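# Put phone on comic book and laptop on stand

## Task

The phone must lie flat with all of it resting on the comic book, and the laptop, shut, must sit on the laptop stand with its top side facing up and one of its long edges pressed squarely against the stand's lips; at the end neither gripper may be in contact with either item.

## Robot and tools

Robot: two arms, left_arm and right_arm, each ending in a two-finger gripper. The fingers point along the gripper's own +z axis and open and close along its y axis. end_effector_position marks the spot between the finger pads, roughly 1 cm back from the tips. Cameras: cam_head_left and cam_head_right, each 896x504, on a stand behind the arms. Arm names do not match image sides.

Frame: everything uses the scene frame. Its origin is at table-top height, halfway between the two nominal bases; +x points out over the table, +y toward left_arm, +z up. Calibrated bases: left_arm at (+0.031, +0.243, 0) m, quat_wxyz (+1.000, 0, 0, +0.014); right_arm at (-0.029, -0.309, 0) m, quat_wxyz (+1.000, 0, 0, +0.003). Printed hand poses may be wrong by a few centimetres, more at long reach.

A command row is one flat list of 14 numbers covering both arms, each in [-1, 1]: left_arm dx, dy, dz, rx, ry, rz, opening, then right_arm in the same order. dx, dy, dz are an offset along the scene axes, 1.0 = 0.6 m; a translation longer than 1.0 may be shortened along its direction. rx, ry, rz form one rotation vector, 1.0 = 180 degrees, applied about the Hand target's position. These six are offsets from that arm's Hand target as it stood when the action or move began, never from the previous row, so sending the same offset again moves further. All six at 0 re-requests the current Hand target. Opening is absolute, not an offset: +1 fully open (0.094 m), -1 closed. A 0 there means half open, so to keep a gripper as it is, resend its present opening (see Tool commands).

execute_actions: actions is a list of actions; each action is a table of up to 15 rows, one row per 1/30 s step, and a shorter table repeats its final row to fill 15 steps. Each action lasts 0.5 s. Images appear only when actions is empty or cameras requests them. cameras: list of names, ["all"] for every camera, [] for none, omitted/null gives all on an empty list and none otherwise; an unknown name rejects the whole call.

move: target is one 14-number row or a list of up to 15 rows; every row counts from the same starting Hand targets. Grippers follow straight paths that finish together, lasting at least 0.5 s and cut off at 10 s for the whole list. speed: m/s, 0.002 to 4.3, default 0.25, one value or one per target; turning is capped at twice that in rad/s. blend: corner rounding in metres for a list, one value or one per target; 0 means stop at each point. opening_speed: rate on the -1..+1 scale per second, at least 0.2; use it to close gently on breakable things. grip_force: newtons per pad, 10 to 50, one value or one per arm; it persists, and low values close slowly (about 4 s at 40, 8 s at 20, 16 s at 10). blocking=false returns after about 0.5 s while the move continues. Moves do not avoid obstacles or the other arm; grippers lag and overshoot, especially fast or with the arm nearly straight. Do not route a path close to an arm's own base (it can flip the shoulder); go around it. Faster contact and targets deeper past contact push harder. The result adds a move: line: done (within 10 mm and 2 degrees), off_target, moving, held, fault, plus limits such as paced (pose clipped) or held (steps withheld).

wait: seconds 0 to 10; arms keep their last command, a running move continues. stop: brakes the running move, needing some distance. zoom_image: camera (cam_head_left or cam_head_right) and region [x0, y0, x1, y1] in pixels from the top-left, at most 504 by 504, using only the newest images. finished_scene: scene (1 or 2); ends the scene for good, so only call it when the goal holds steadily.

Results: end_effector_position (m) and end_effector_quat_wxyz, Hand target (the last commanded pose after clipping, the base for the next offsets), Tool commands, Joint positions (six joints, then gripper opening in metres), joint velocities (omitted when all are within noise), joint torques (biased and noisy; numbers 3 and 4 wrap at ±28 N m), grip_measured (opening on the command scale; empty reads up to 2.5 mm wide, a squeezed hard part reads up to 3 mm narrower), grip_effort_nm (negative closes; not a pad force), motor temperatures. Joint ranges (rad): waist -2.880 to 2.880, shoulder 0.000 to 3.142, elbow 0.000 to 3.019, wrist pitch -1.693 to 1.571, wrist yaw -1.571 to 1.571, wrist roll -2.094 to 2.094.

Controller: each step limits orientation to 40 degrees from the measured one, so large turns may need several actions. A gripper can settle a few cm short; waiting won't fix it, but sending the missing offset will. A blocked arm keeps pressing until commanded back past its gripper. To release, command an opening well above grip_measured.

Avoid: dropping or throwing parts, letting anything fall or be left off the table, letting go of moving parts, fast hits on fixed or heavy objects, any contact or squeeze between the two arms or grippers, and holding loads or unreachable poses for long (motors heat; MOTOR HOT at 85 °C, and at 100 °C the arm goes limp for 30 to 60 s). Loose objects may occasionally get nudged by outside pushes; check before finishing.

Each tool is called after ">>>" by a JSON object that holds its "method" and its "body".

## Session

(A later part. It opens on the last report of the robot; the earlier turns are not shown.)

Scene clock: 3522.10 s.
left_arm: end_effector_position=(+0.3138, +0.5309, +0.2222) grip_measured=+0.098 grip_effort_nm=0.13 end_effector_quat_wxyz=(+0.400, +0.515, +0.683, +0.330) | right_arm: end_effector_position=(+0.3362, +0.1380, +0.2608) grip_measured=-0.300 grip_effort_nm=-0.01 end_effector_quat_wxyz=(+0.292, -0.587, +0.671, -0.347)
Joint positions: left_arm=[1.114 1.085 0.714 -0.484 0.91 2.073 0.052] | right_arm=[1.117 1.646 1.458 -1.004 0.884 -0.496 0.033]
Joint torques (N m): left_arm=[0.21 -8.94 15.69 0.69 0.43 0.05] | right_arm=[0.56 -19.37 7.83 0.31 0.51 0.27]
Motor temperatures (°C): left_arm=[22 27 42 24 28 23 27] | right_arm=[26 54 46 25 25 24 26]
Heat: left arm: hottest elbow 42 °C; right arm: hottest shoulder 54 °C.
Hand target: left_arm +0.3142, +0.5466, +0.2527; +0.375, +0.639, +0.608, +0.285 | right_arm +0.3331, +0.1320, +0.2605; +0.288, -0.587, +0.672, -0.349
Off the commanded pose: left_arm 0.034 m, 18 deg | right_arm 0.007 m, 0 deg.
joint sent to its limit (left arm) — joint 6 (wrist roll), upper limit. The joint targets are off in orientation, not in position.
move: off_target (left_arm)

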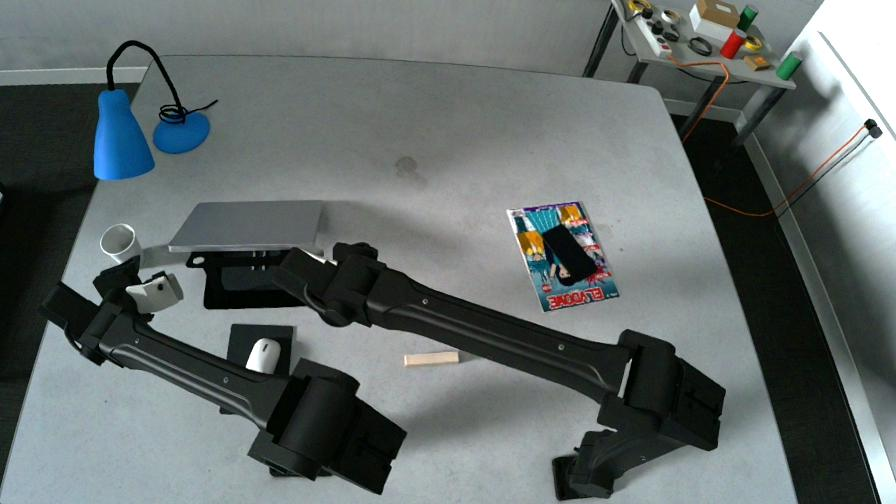

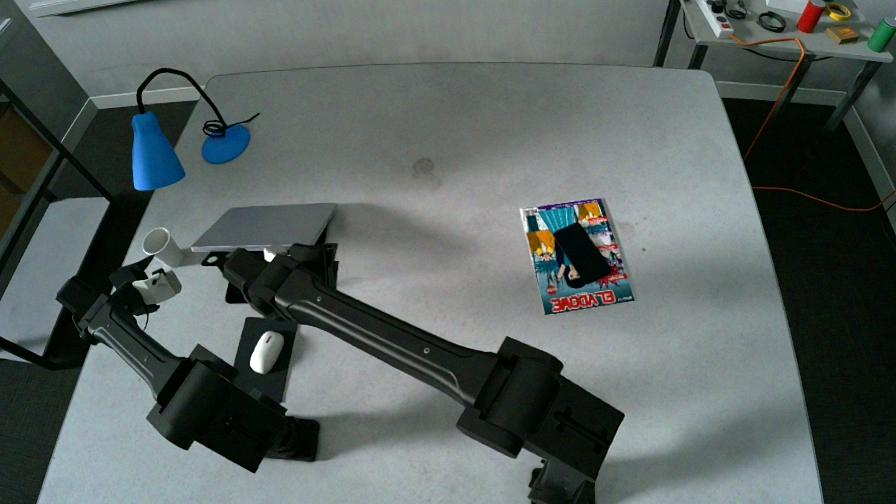

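>>> {"method": "move", "body": {"target": [[0, 0, 0, 0, 0, 0, 0.1, 0.07, 0.2258, -0.075, 0, 0.0833, 0, -1], [0, 0, 0, 0, 0, 0, 0.1, 0.099, 0.2258, -0.15, 0, 0.0833, 0, -1]], "speed": 0.15, "blend": [0.02, 0], "cameras": ["cam_head_left", "cam_head_right"]}}

>>> {"method": "zoom_image", "body": {"camera": "cam_head_left", "region": [150, 190, 350, 320]}}

>>> {"method": "zoom_image", "body": {"camera": "cam_head_right", "region": [170, 190, 370, 320]}}

Scene clock: 3696.00 s.
left_arm: end_effector_position=(+0.3138, +0.5309, +0.2221) grip_measured=+0.098 grip_effort_nm=0.13 end_effector_quat_wxyz=(+0.400, +0.515, +0.683, +0.330) | right_arm: end_effector_position=(+0.3788, +0.2529, +0.1601) grip_measured=-0.991 grip_effort_nm=-0.50 end_effector_quat_wxyz=(+0.177, -0.638, +0.696, -0.278)
Joint positions: left_arm=[1.114 1.085 0.714 -0.484 0.91 2.073 0.052] | right_arm=[1.092 2.105 1.967 -1.268 0.654 -0.442 0]
Joint torques (N m): left_arm=[-0.79 -9.17 15.8 1.05 0.4 0.04] | right_arm=[-0.03 -24.12 12.85 0.87 0.34 0.21]
Motor temperatures (°C): left_arm=[22 26 50 24 28 23 27] | right_arm=[26 44 47 25 25 24 25]
Heat: left arm: hottest elbow 50 °C; right arm: hottest elbow 47 °C.
Hand target: left_arm +0.3142, +0.5466, +0.2527; +0.375, +0.639, +0.608, +0.285 | right_arm +0.3925, +0.2675, +0.1703; +0.198, -0.627, +0.703, -0.269
Off the commanded pose: left_arm 0.034 m, 18 deg | right_arm 0.023 m, 3 deg.
joint sent to its limit (left arm) — joint 6 (wrist roll), upper limit. The joint targets are off in orientation, not in position.
move: off_target (left_arm, right_arm)

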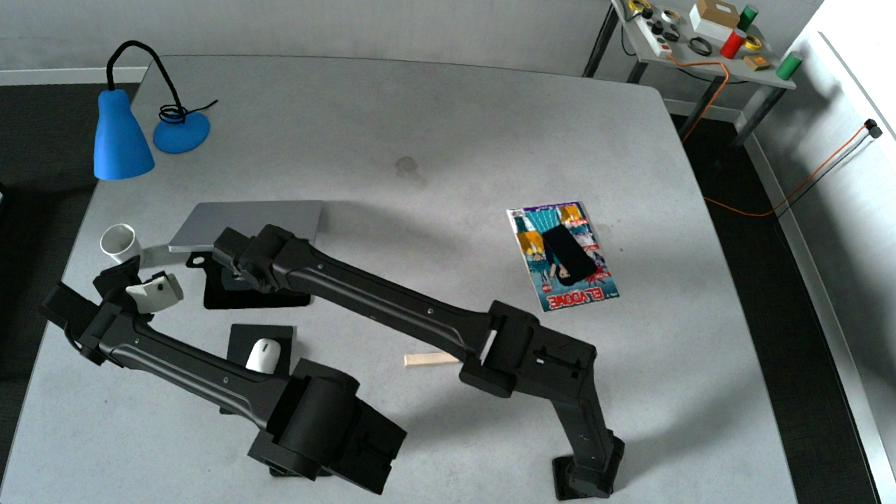

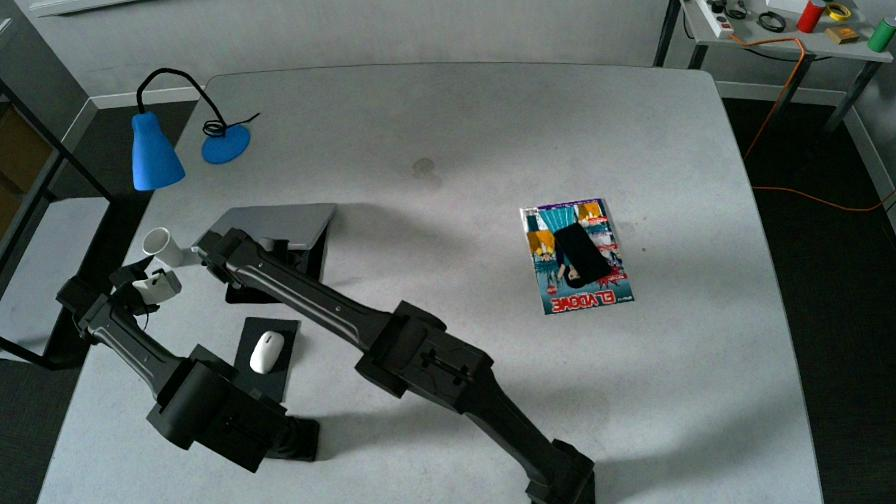

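Scaled by 2.520.

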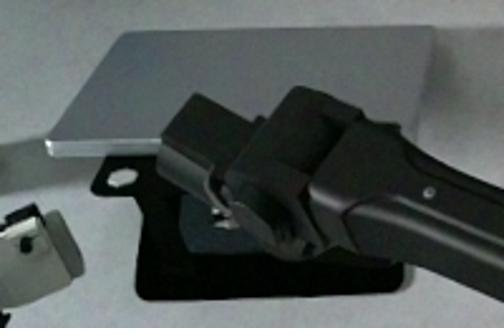

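Scaled by 2.520.

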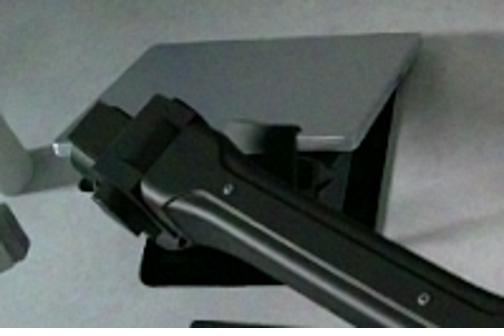

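>>> {"method": "move", "body": {"target": [0, 0, 0, 0, 0, 0, 0.1, 0.055, 0.029, -0.036, 0, 0, 0, -1], "speed": 0.06}}

>>> {"method": "move", "body": {"target": [0, 0, 0, 0, 0, 0, 0.1, 0.021, 0.002, -0.014, 0, 0, 0, -1], "speed": 0.05, "cameras": ["cam_head_left", "cam_head_right"]}}

>>> {"method": "zoom_image", "body": {"camera": "cam_head_right", "region": [170, 190, 370, 320]}}

Scene clock: 3702.80 s.
left_arm: end_effector_position=(+0.3138, +0.5309, +0.2221) grip_measured=+0.098 grip_effort_nm=0.13 end_effector_quat_wxyz=(+0.400, +0.515, +0.683, +0.330) | right_arm: end_effector_position=(+0.4111, +0.2733, +0.1469) grip_measured=-0.991 grip_effort_nm=-0.50 end_effector_quat_wxyz=(+0.188, -0.633, +0.700, -0.273)
Joint positions: left_arm=[1.114 1.085 0.714 -0.484 0.91 2.073 0.052] | right_arm=[1.064 2.197 2.085 -1.25 0.648 -0.471 0]
Joint torques (N m): left_arm=[-0.03 -9.17 15.99 1.25 0.44 0.05] | right_arm=[-0.21 -24.29 13.24 0.49 0.35 0.13]
Heat: left arm: hottest elbow 51 °C; right arm: hottest elbow 49 °C.
Hand target: left_arm +0.3142, +0.5466, +0.2527; +0.375, +0.639, +0.608, +0.285 | right_arm +0.4254, +0.2849, +0.1487; +0.198, -0.627, +0.703, -0.269
Off the commanded pose: left_arm 0.034 m, 18 deg | right_arm 0.019 m, 1 deg.
joint sent to its limit (left arm) — joint 6 (wrist roll), upper limit. The joint targets are off in orientation, not in position.
move: off_target (left_arm, right_arm)

Scene clock: 3703.80 s.
left_arm: end_effector_position=(+0.3138, +0.5309, +0.2221) grip_measured=+0.098 grip_effort_nm=0.13 end_effector_quat_wxyz=(+0.400, +0.515, +0.683, +0.330) | right_arm: end_effector_position=(+0.4154, +0.2758, +0.1441) grip_measured=-0.991 grip_effort_nm=-0.50 end_effector_quat_wxyz=(+0.186, -0.637, +0.697, -0.272)
Joint positions: left_arm=[1.114 1.085 0.714 -0.484 0.91 2.073 0.052] | right_arm=[1.059 2.21 2.101 -1.248 0.642 -0.489 0]
Joint torques (N m): left_arm=[-0.67 -7.94 15.83 0.83 0.43 0.04] | right_arm=[-0.79 -23.41 13.45 0.96 0.37 0.15]
Heat: left arm: hottest elbow 51 °C; right arm: hottest elbow 50 °C.
Hand target: left_arm +0.3142, +0.5466, +0.2527; +0.375, +0.639, +0.608, +0.285 | right_arm +0.4381, +0.2862, +0.1406; +0.198, -0.627, +0.703, -0.269
Off the commanded pose: left_arm 0.034 m, 18 deg | right_arm 0.025 m, 2 deg.
joint sent to its limit (left arm) — joint 6 (wrist roll), upper limit. The joint targets are off in orientation, not in position.
move: off_target (left_arm, right_arm)

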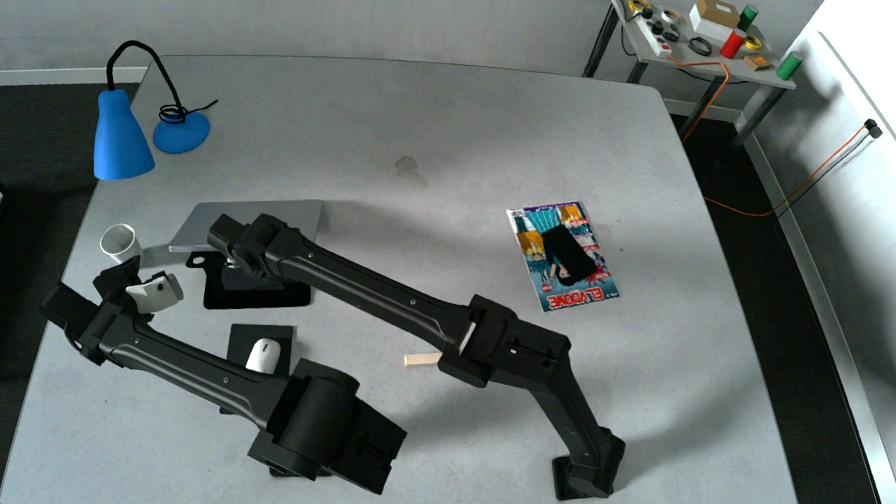

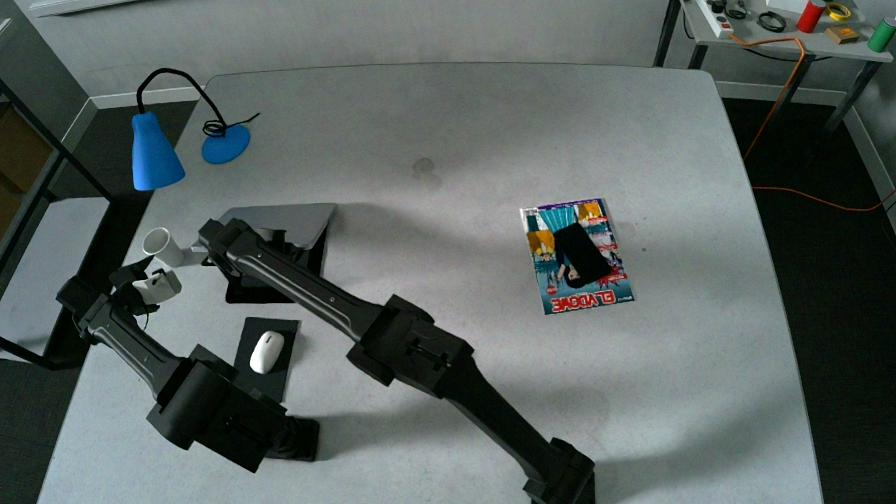

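Scaled by 2.520.

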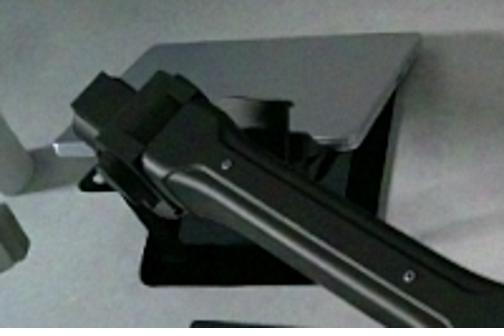

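>>> {"method": "zoom_image", "body": {"camera": "cam_head_right", "region": [250, 215, 330, 275]}}

>>> {"method": "zoom_image", "body": {"camera": "cam_head_left", "region": [230, 190, 330, 265]}}

Scaled by 6.300.

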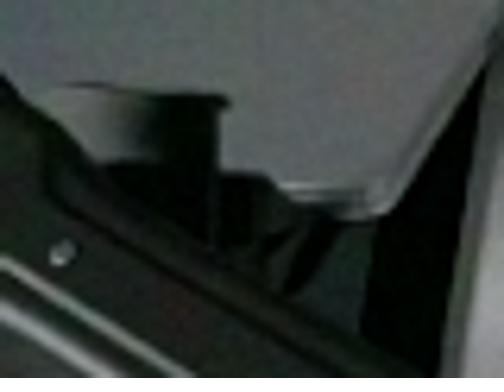

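Scaled by 5.040.

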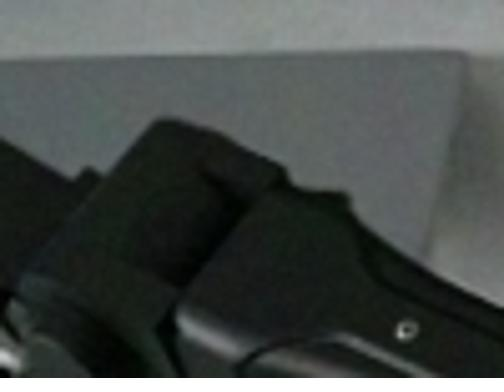

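>>> {"method": "move", "body": {"target": [0, 0, 0, 0, 0, 0, 0.1, 0.021, 0.002, -0.012, 0, 0, 0, -1], "speed": 0.05, "cameras": ["cam_head_left", "cam_head_right"]}}

>>> {"method": "zoom_image", "body": {"camera": "cam_head_right", "region": [250, 215, 330, 275]}}

>>> {"method": "zoom_image", "body": {"camera": "cam_head_left", "region": [150, 190, 350, 320]}}

Scene clock: 3718.60 s.
left_arm: end_effector_position=(+0.3138, +0.5309, +0.2221) grip_measured=+0.098 grip_effort_nm=0.13 end_effector_quat_wxyz=(+0.400, +0.515, +0.683, +0.330) | right_arm: end_effector_position=(+0.4228, +0.2772, +0.1408) grip_measured=-0.991 grip_effort_nm=-0.50 end_effector_quat_wxyz=(+0.185, -0.640, +0.695, -0.271)
Joint positions: left_arm=[1.114 1.085 0.714 -0.484 0.91 2.073 0.052] | right_arm=[1.05 2.226 2.121 -1.246 0.638 -0.506 0]
Joint torques (N m): left_arm=[-0.32 -8.47 15.72 0.83 0.49 0.01] | right_arm=[-1.2 -23.77 13.7 1.25 0.4 0.12]
Motor temperatures (°C): left_arm=[22 26 51 24 27 23 27] | right_arm=[26 45 54 25 25 23 26]
Heat: left arm: hottest elbow 51 °C; right arm: hottest elbow 54 °C.
Hand target: left_arm +0.3142, +0.5466, +0.2527; +0.375, +0.639, +0.608, +0.285 | right_arm +0.4507, +0.2873, +0.1333; -0.198, +0.627, -0.703, +0.269
Off the commanded pose: left_arm 0.034 m, 18 deg | right_arm 0.031 m, 2 deg.
joint sent to its limit (left arm) — joint 6 (wrist roll), upper limit. The joint targets are off in orientation, not in position.
move: off_target (left_arm, right_arm)

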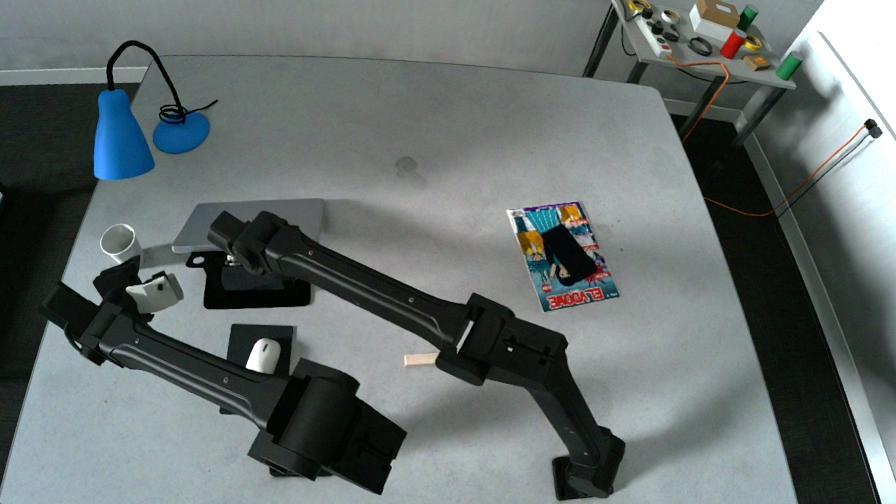

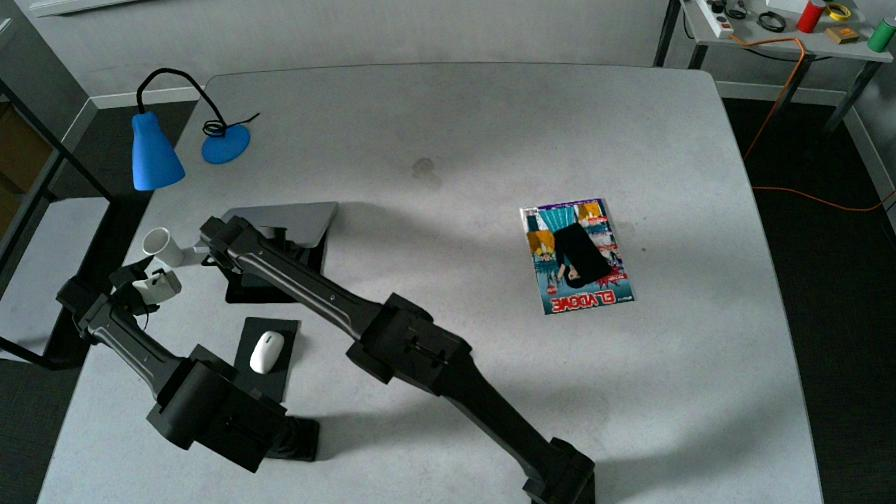

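Scaled by 6.300.

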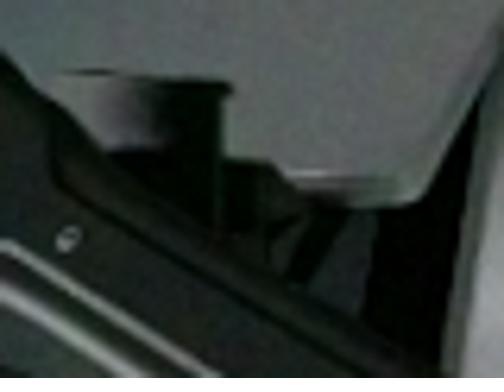

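Scaled by 2.520.

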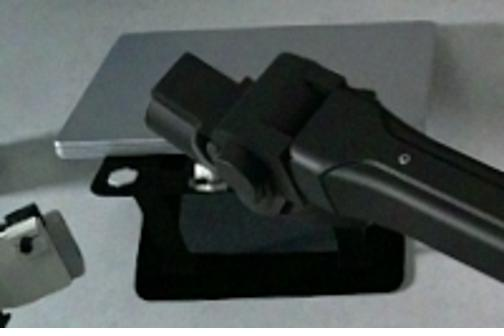

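>>> {"method": "zoom_image", "body": {"camera": "cam_head_left", "region": [180, 185, 340, 225]}}

>>> {"method": "zoom_image", "body": {"camera": "cam_head_right", "region": [210, 190, 370, 230]}}

>>> {"method": "zoom_image", "body": {"camera": "cam_head_left", "region": [160, 235, 240, 315]}}

Scaled by 3.150.

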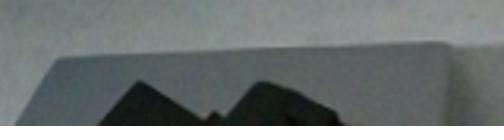

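Scaled by 3.150.

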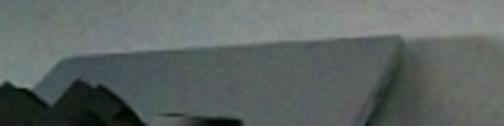

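Scaled by 6.300.

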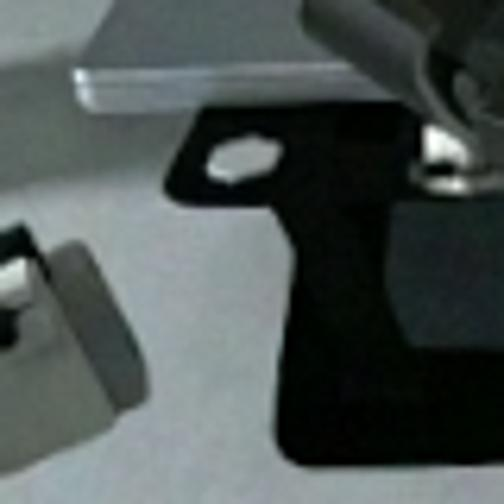

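>>> {"method": "move", "body": {"target": [0, 0, 0, 0, 0, 0, 0.1, 0.017, 0.0015, -0.01, 0, 0, 0, -1], "speed": 0.05, "cameras": ["cam_head_left", "cam_head_right"]}}

>>> {"method": "zoom_image", "body": {"camera": "cam_head_left", "region": [180, 185, 340, 225]}}

>>> {"method": "zoom_image", "body": {"camera": "cam_head_left", "region": [160, 235, 240, 315]}}

>>> {"method": "zoom_image", "body": {"camera": "cam_head_right", "region": [210, 190, 370, 230]}}

Scene clock: 3751.93 s.
left_arm: end_effector_position=(+0.3138, +0.5309, +0.2221) grip_measured=+0.098 grip_effort_nm=0.13 end_effector_quat_wxyz=(+0.400, +0.515, +0.683, +0.330) | right_arm: end_effector_position=(+0.4236, +0.2789, +0.1404) grip_measured=-0.991 grip_effort_nm=-0.50 end_effector_quat_wxyz=(-0.184, +0.645, -0.691, +0.271)
Joint positions: left_arm=[1.114 1.085 0.714 -0.484 0.91 2.073 0.052] | right_arm=[1.05 2.23 2.128 -1.246 0.635 -0.52 0]
Joint torques (N m): left_arm=[0.26 -9.11 15.82 0.81 0.47 0.03] | right_arm=[-2.02 -22.12 14.16 1.68 0.39 0.1]
Heat: left arm: hottest elbow 51 °C; right arm: hottest elbow 54 °C.
Hand target: left_arm +0.3142, +0.5466, +0.2527; +0.375, +0.639, +0.608, +0.285 | right_arm +0.4608, +0.2883, +0.1271; -0.198, +0.627, -0.703, +0.269
Off the commanded pose: left_arm 0.034 m, 18 deg | right_arm 0.041 m, 3 deg.
joint sent to its limit (left arm) — joint 6 (wrist roll), upper limit. The joint targets are off in orientation, not in position.
move: off_target (left_arm, right_arm)

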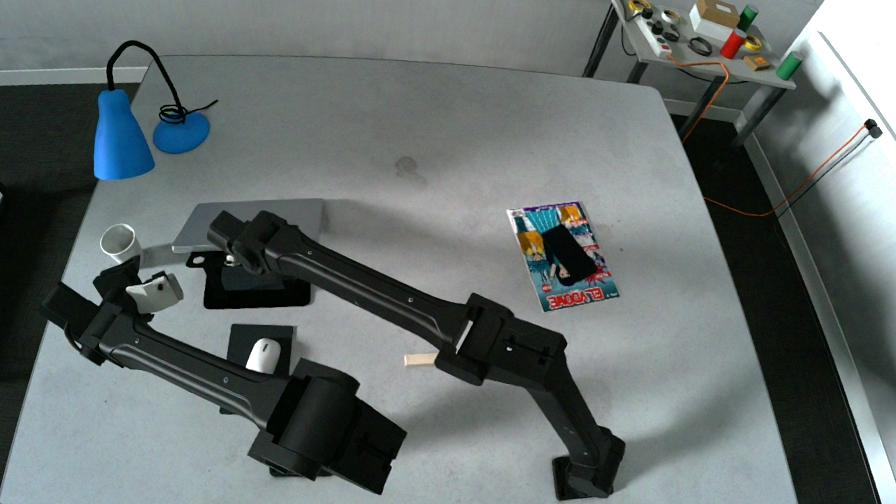

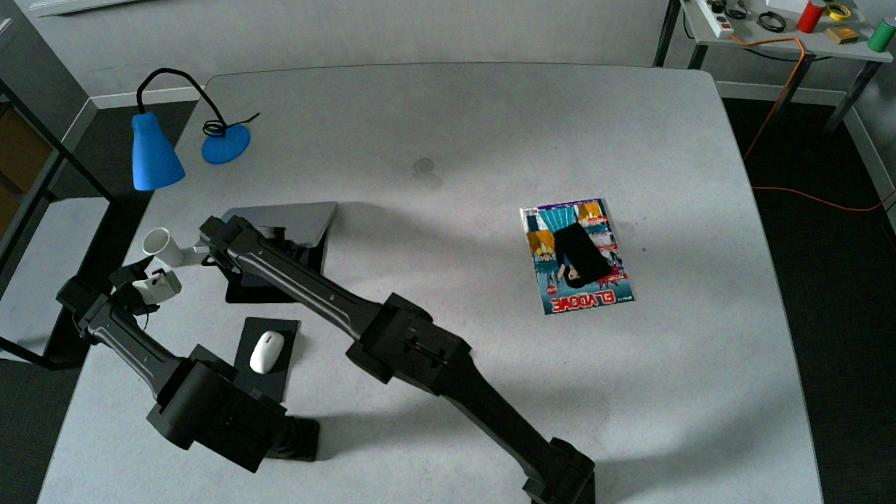

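Scaled by 3.150.

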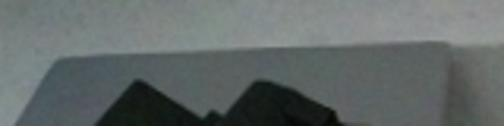

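Scaled by 6.300.

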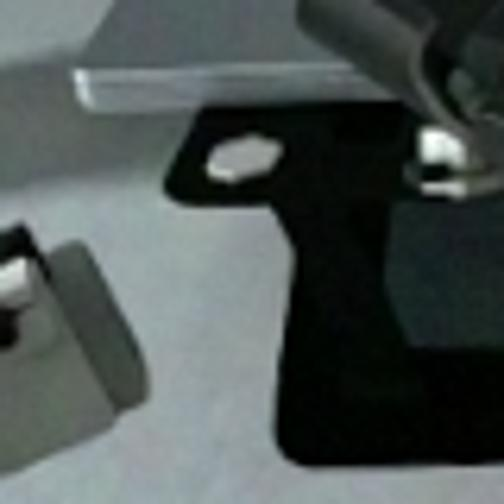

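Scaled by 3.150.

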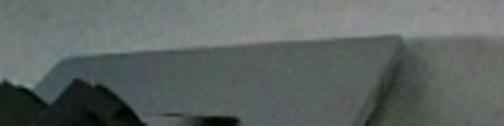

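>>> {"method": "move", "body": {"target": [[0, 0, 0, 0, 0, 0, 0.1, -0.168, -0.047, 0.105, 0, 0, 0, -1], [0, 0, 0, 0, 0, 0, 0.1, -0.24, -0.32, 0.25, 0, 0, 0, -1]], "speed": [0.08, 0.2], "blend": [0.02, 0], "cameras": ["cam_head_left", "cam_head_right"]}}

>>> {"method": "zoom_image", "body": {"camera": "cam_head_left", "region": [150, 190, 350, 320]}}

>>> {"method": "zoom_image", "body": {"camera": "cam_head_right", "region": [170, 190, 370, 320]}}

Scene clock: 3763.67 s.
left_arm: end_effector_position=(+0.3138, +0.5309, +0.2221) grip_measured=+0.098 grip_effort_nm=0.13 end_effector_quat_wxyz=(+0.400, +0.515, +0.683, +0.330) | right_arm: end_effector_position=(+0.3146, +0.1026, +0.2797) grip_measured=-0.991 grip_effort_nm=-0.50 end_effector_quat_wxyz=(+0.202, -0.627, +0.703, -0.268)
Joint positions: left_arm=[1.114 1.085 0.714 -0.484 0.91 2.073 0.052] | right_arm=[1.069 1.583 1.526 -1.276 0.648 -0.463 0]
Joint torques (N m): left_arm=[-0.21 -9.05 15.72 0.72 0.45 0.02] | right_arm=[-0.15 -17.85 7.76 0.59 0.31 0.09]
Motor temperatures (°C): left_arm=[22 26 51 24 27 23 27] | right_arm=[26 48 55 25 25 23 26]
Heat: left arm: hottest elbow 51 °C; right arm: hottest elbow 55 °C.
Hand target: left_arm +0.3142, +0.5466, +0.2527; +0.375, +0.639, +0.608, +0.285 | right_arm +0.3168, +0.0963, +0.2772; +0.198, -0.627, +0.703, -0.269
Off the commanded pose: left_arm 0.034 m, 18 deg | right_arm 0.007 m, 1 deg.
joint sent to its limit (left arm) — joint 6 (wrist roll), upper limit. The joint targets are off in orientation, not in position.
move: off_target (left_arm)

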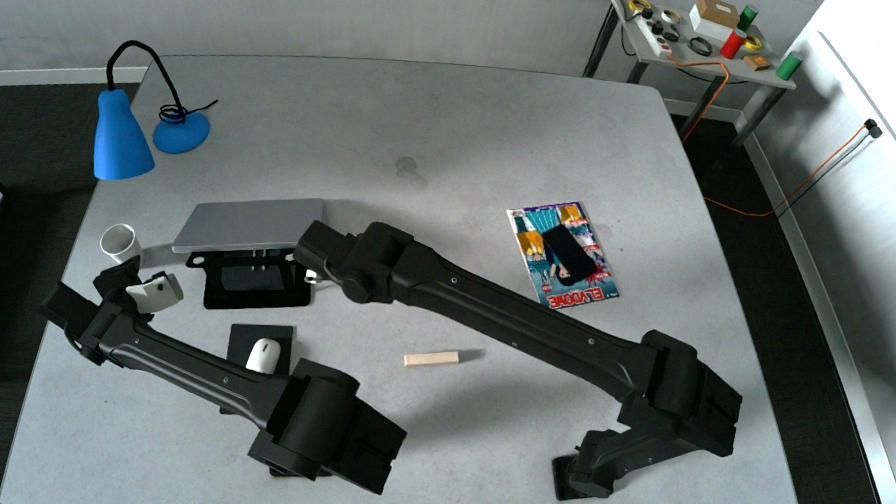

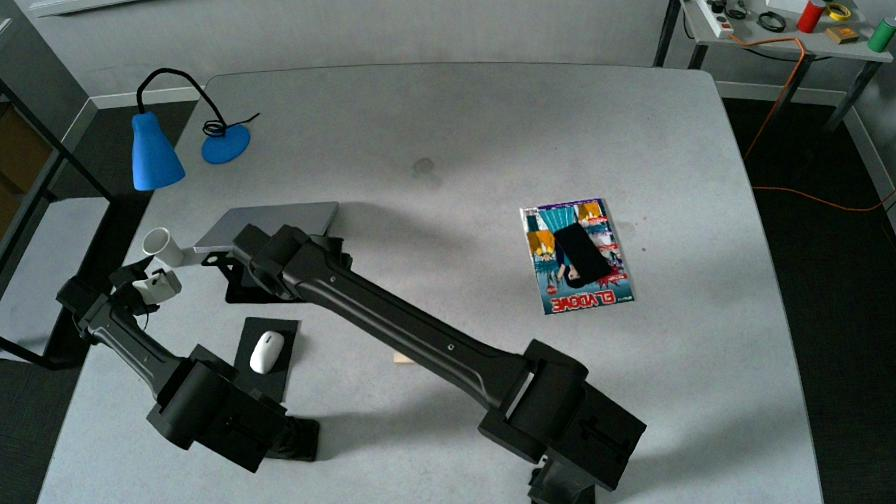

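Scaled by 2.520.

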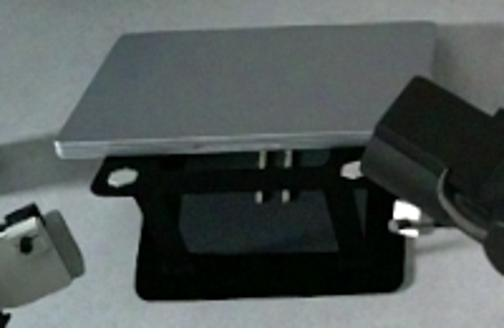

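Scaled by 2.520.

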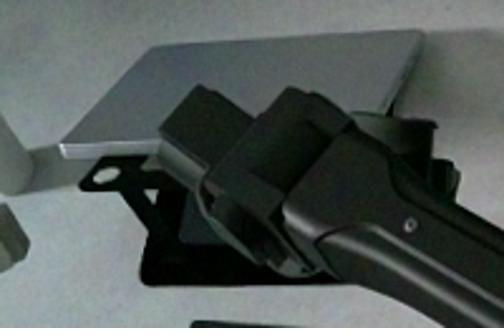

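>>> {"method": "execute_actions", "body": {"actions": []}}

Scene clock: 3775.67 s.
left_arm: end_effector_position=(+0.3138, +0.5309, +0.2221) grip_measured=+0.098 grip_effort_nm=0.13 end_effector_quat_wxyz=(+0.400, +0.515, +0.683, +0.330) | right_arm: end_effector_position=(+0.3146, +0.1026, +0.2797) grip_measured=-0.991 grip_effort_nm=-0.50 end_effector_quat_wxyz=(+0.202, -0.627, +0.703, -0.268)
Joint positions: left_arm=[1.114 1.085 0.714 -0.484 0.91 2.073 0.052] | right_arm=[1.069 1.583 1.526 -1.276 0.648 -0.464 0]
Joint velocities: within noise
Joint torques (N m): left_arm=[-0.44 -8.88 15.66 0.73 0.46 0.01] | right_arm=[-0.15 -17.9 7.75 0.59 0.3 0.13]
Motor temperatures (°C): left_arm=[22 26 51 24 27 23 27] | right_arm=[26 46 54 25 25 23 26]
Heat: left arm: hottest elbow 51 °C; right arm: hottest elbow 54 °C.
Hand target: left_arm +0.3142, +0.5466, +0.2527; +0.375, +0.639, +0.608, +0.285 | right_arm +0.3168, +0.0963, +0.2772; +0.198, -0.627, +0.703, -0.269
Tool commands: left_gripper/opening=+0.1 right_gripper/opening=-1.0
Off the commanded pose: left_arm 0.034 m, 18 deg | right_arm 0.007 m, 1 deg.

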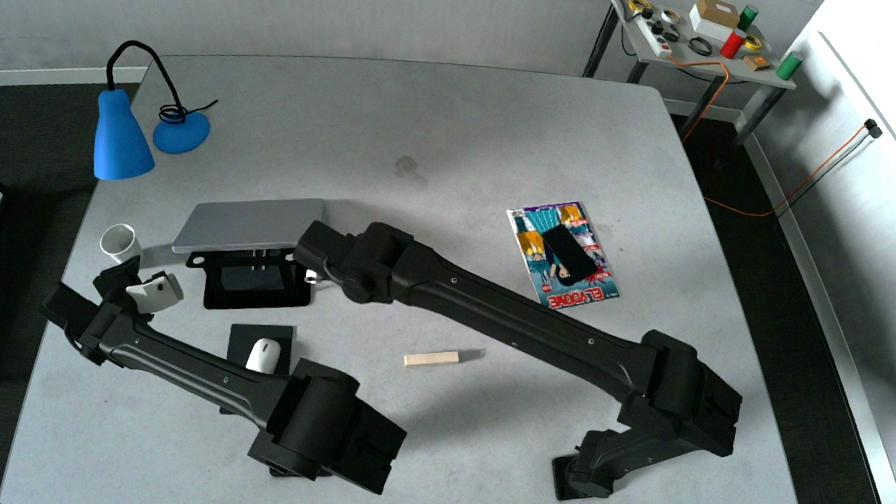

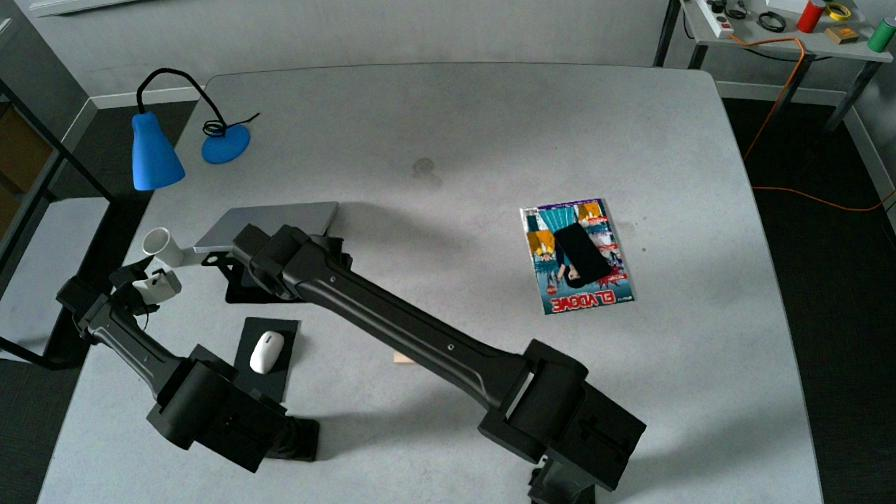

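>>> {"method": "zoom_image", "body": {"camera": "cam_head_left", "region": [140, 180, 360, 330]}}

>>> {"method": "zoom_image", "body": {"camera": "cam_head_left", "region": [490, 180, 640, 320]}}

>>> {"method": "zoom_image", "body": {"camera": "cam_head_right", "region": [170, 180, 370, 320]}}

Scaled by 2.291.

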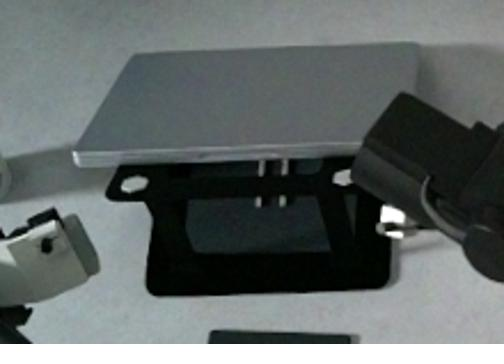

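Scaled by 3.360.

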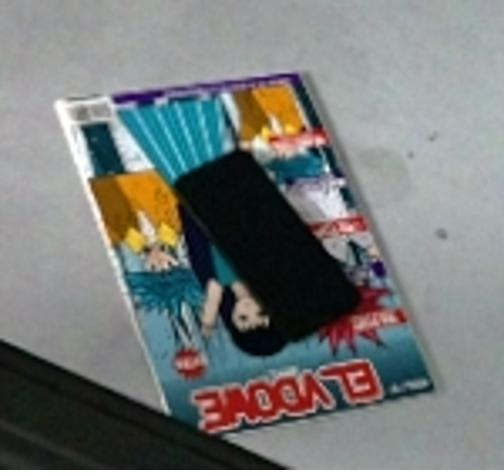

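Scaled by 2.520.

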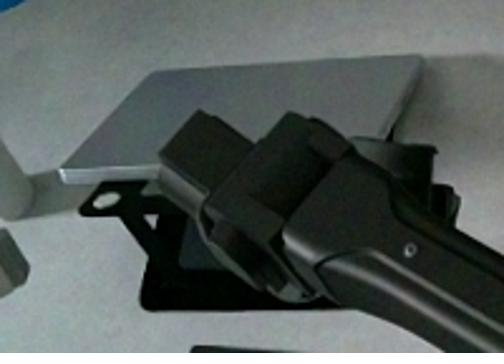

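>>> {"method": "finished_scene", "body": {"scene": 1}}

The scene is finished: the task was done.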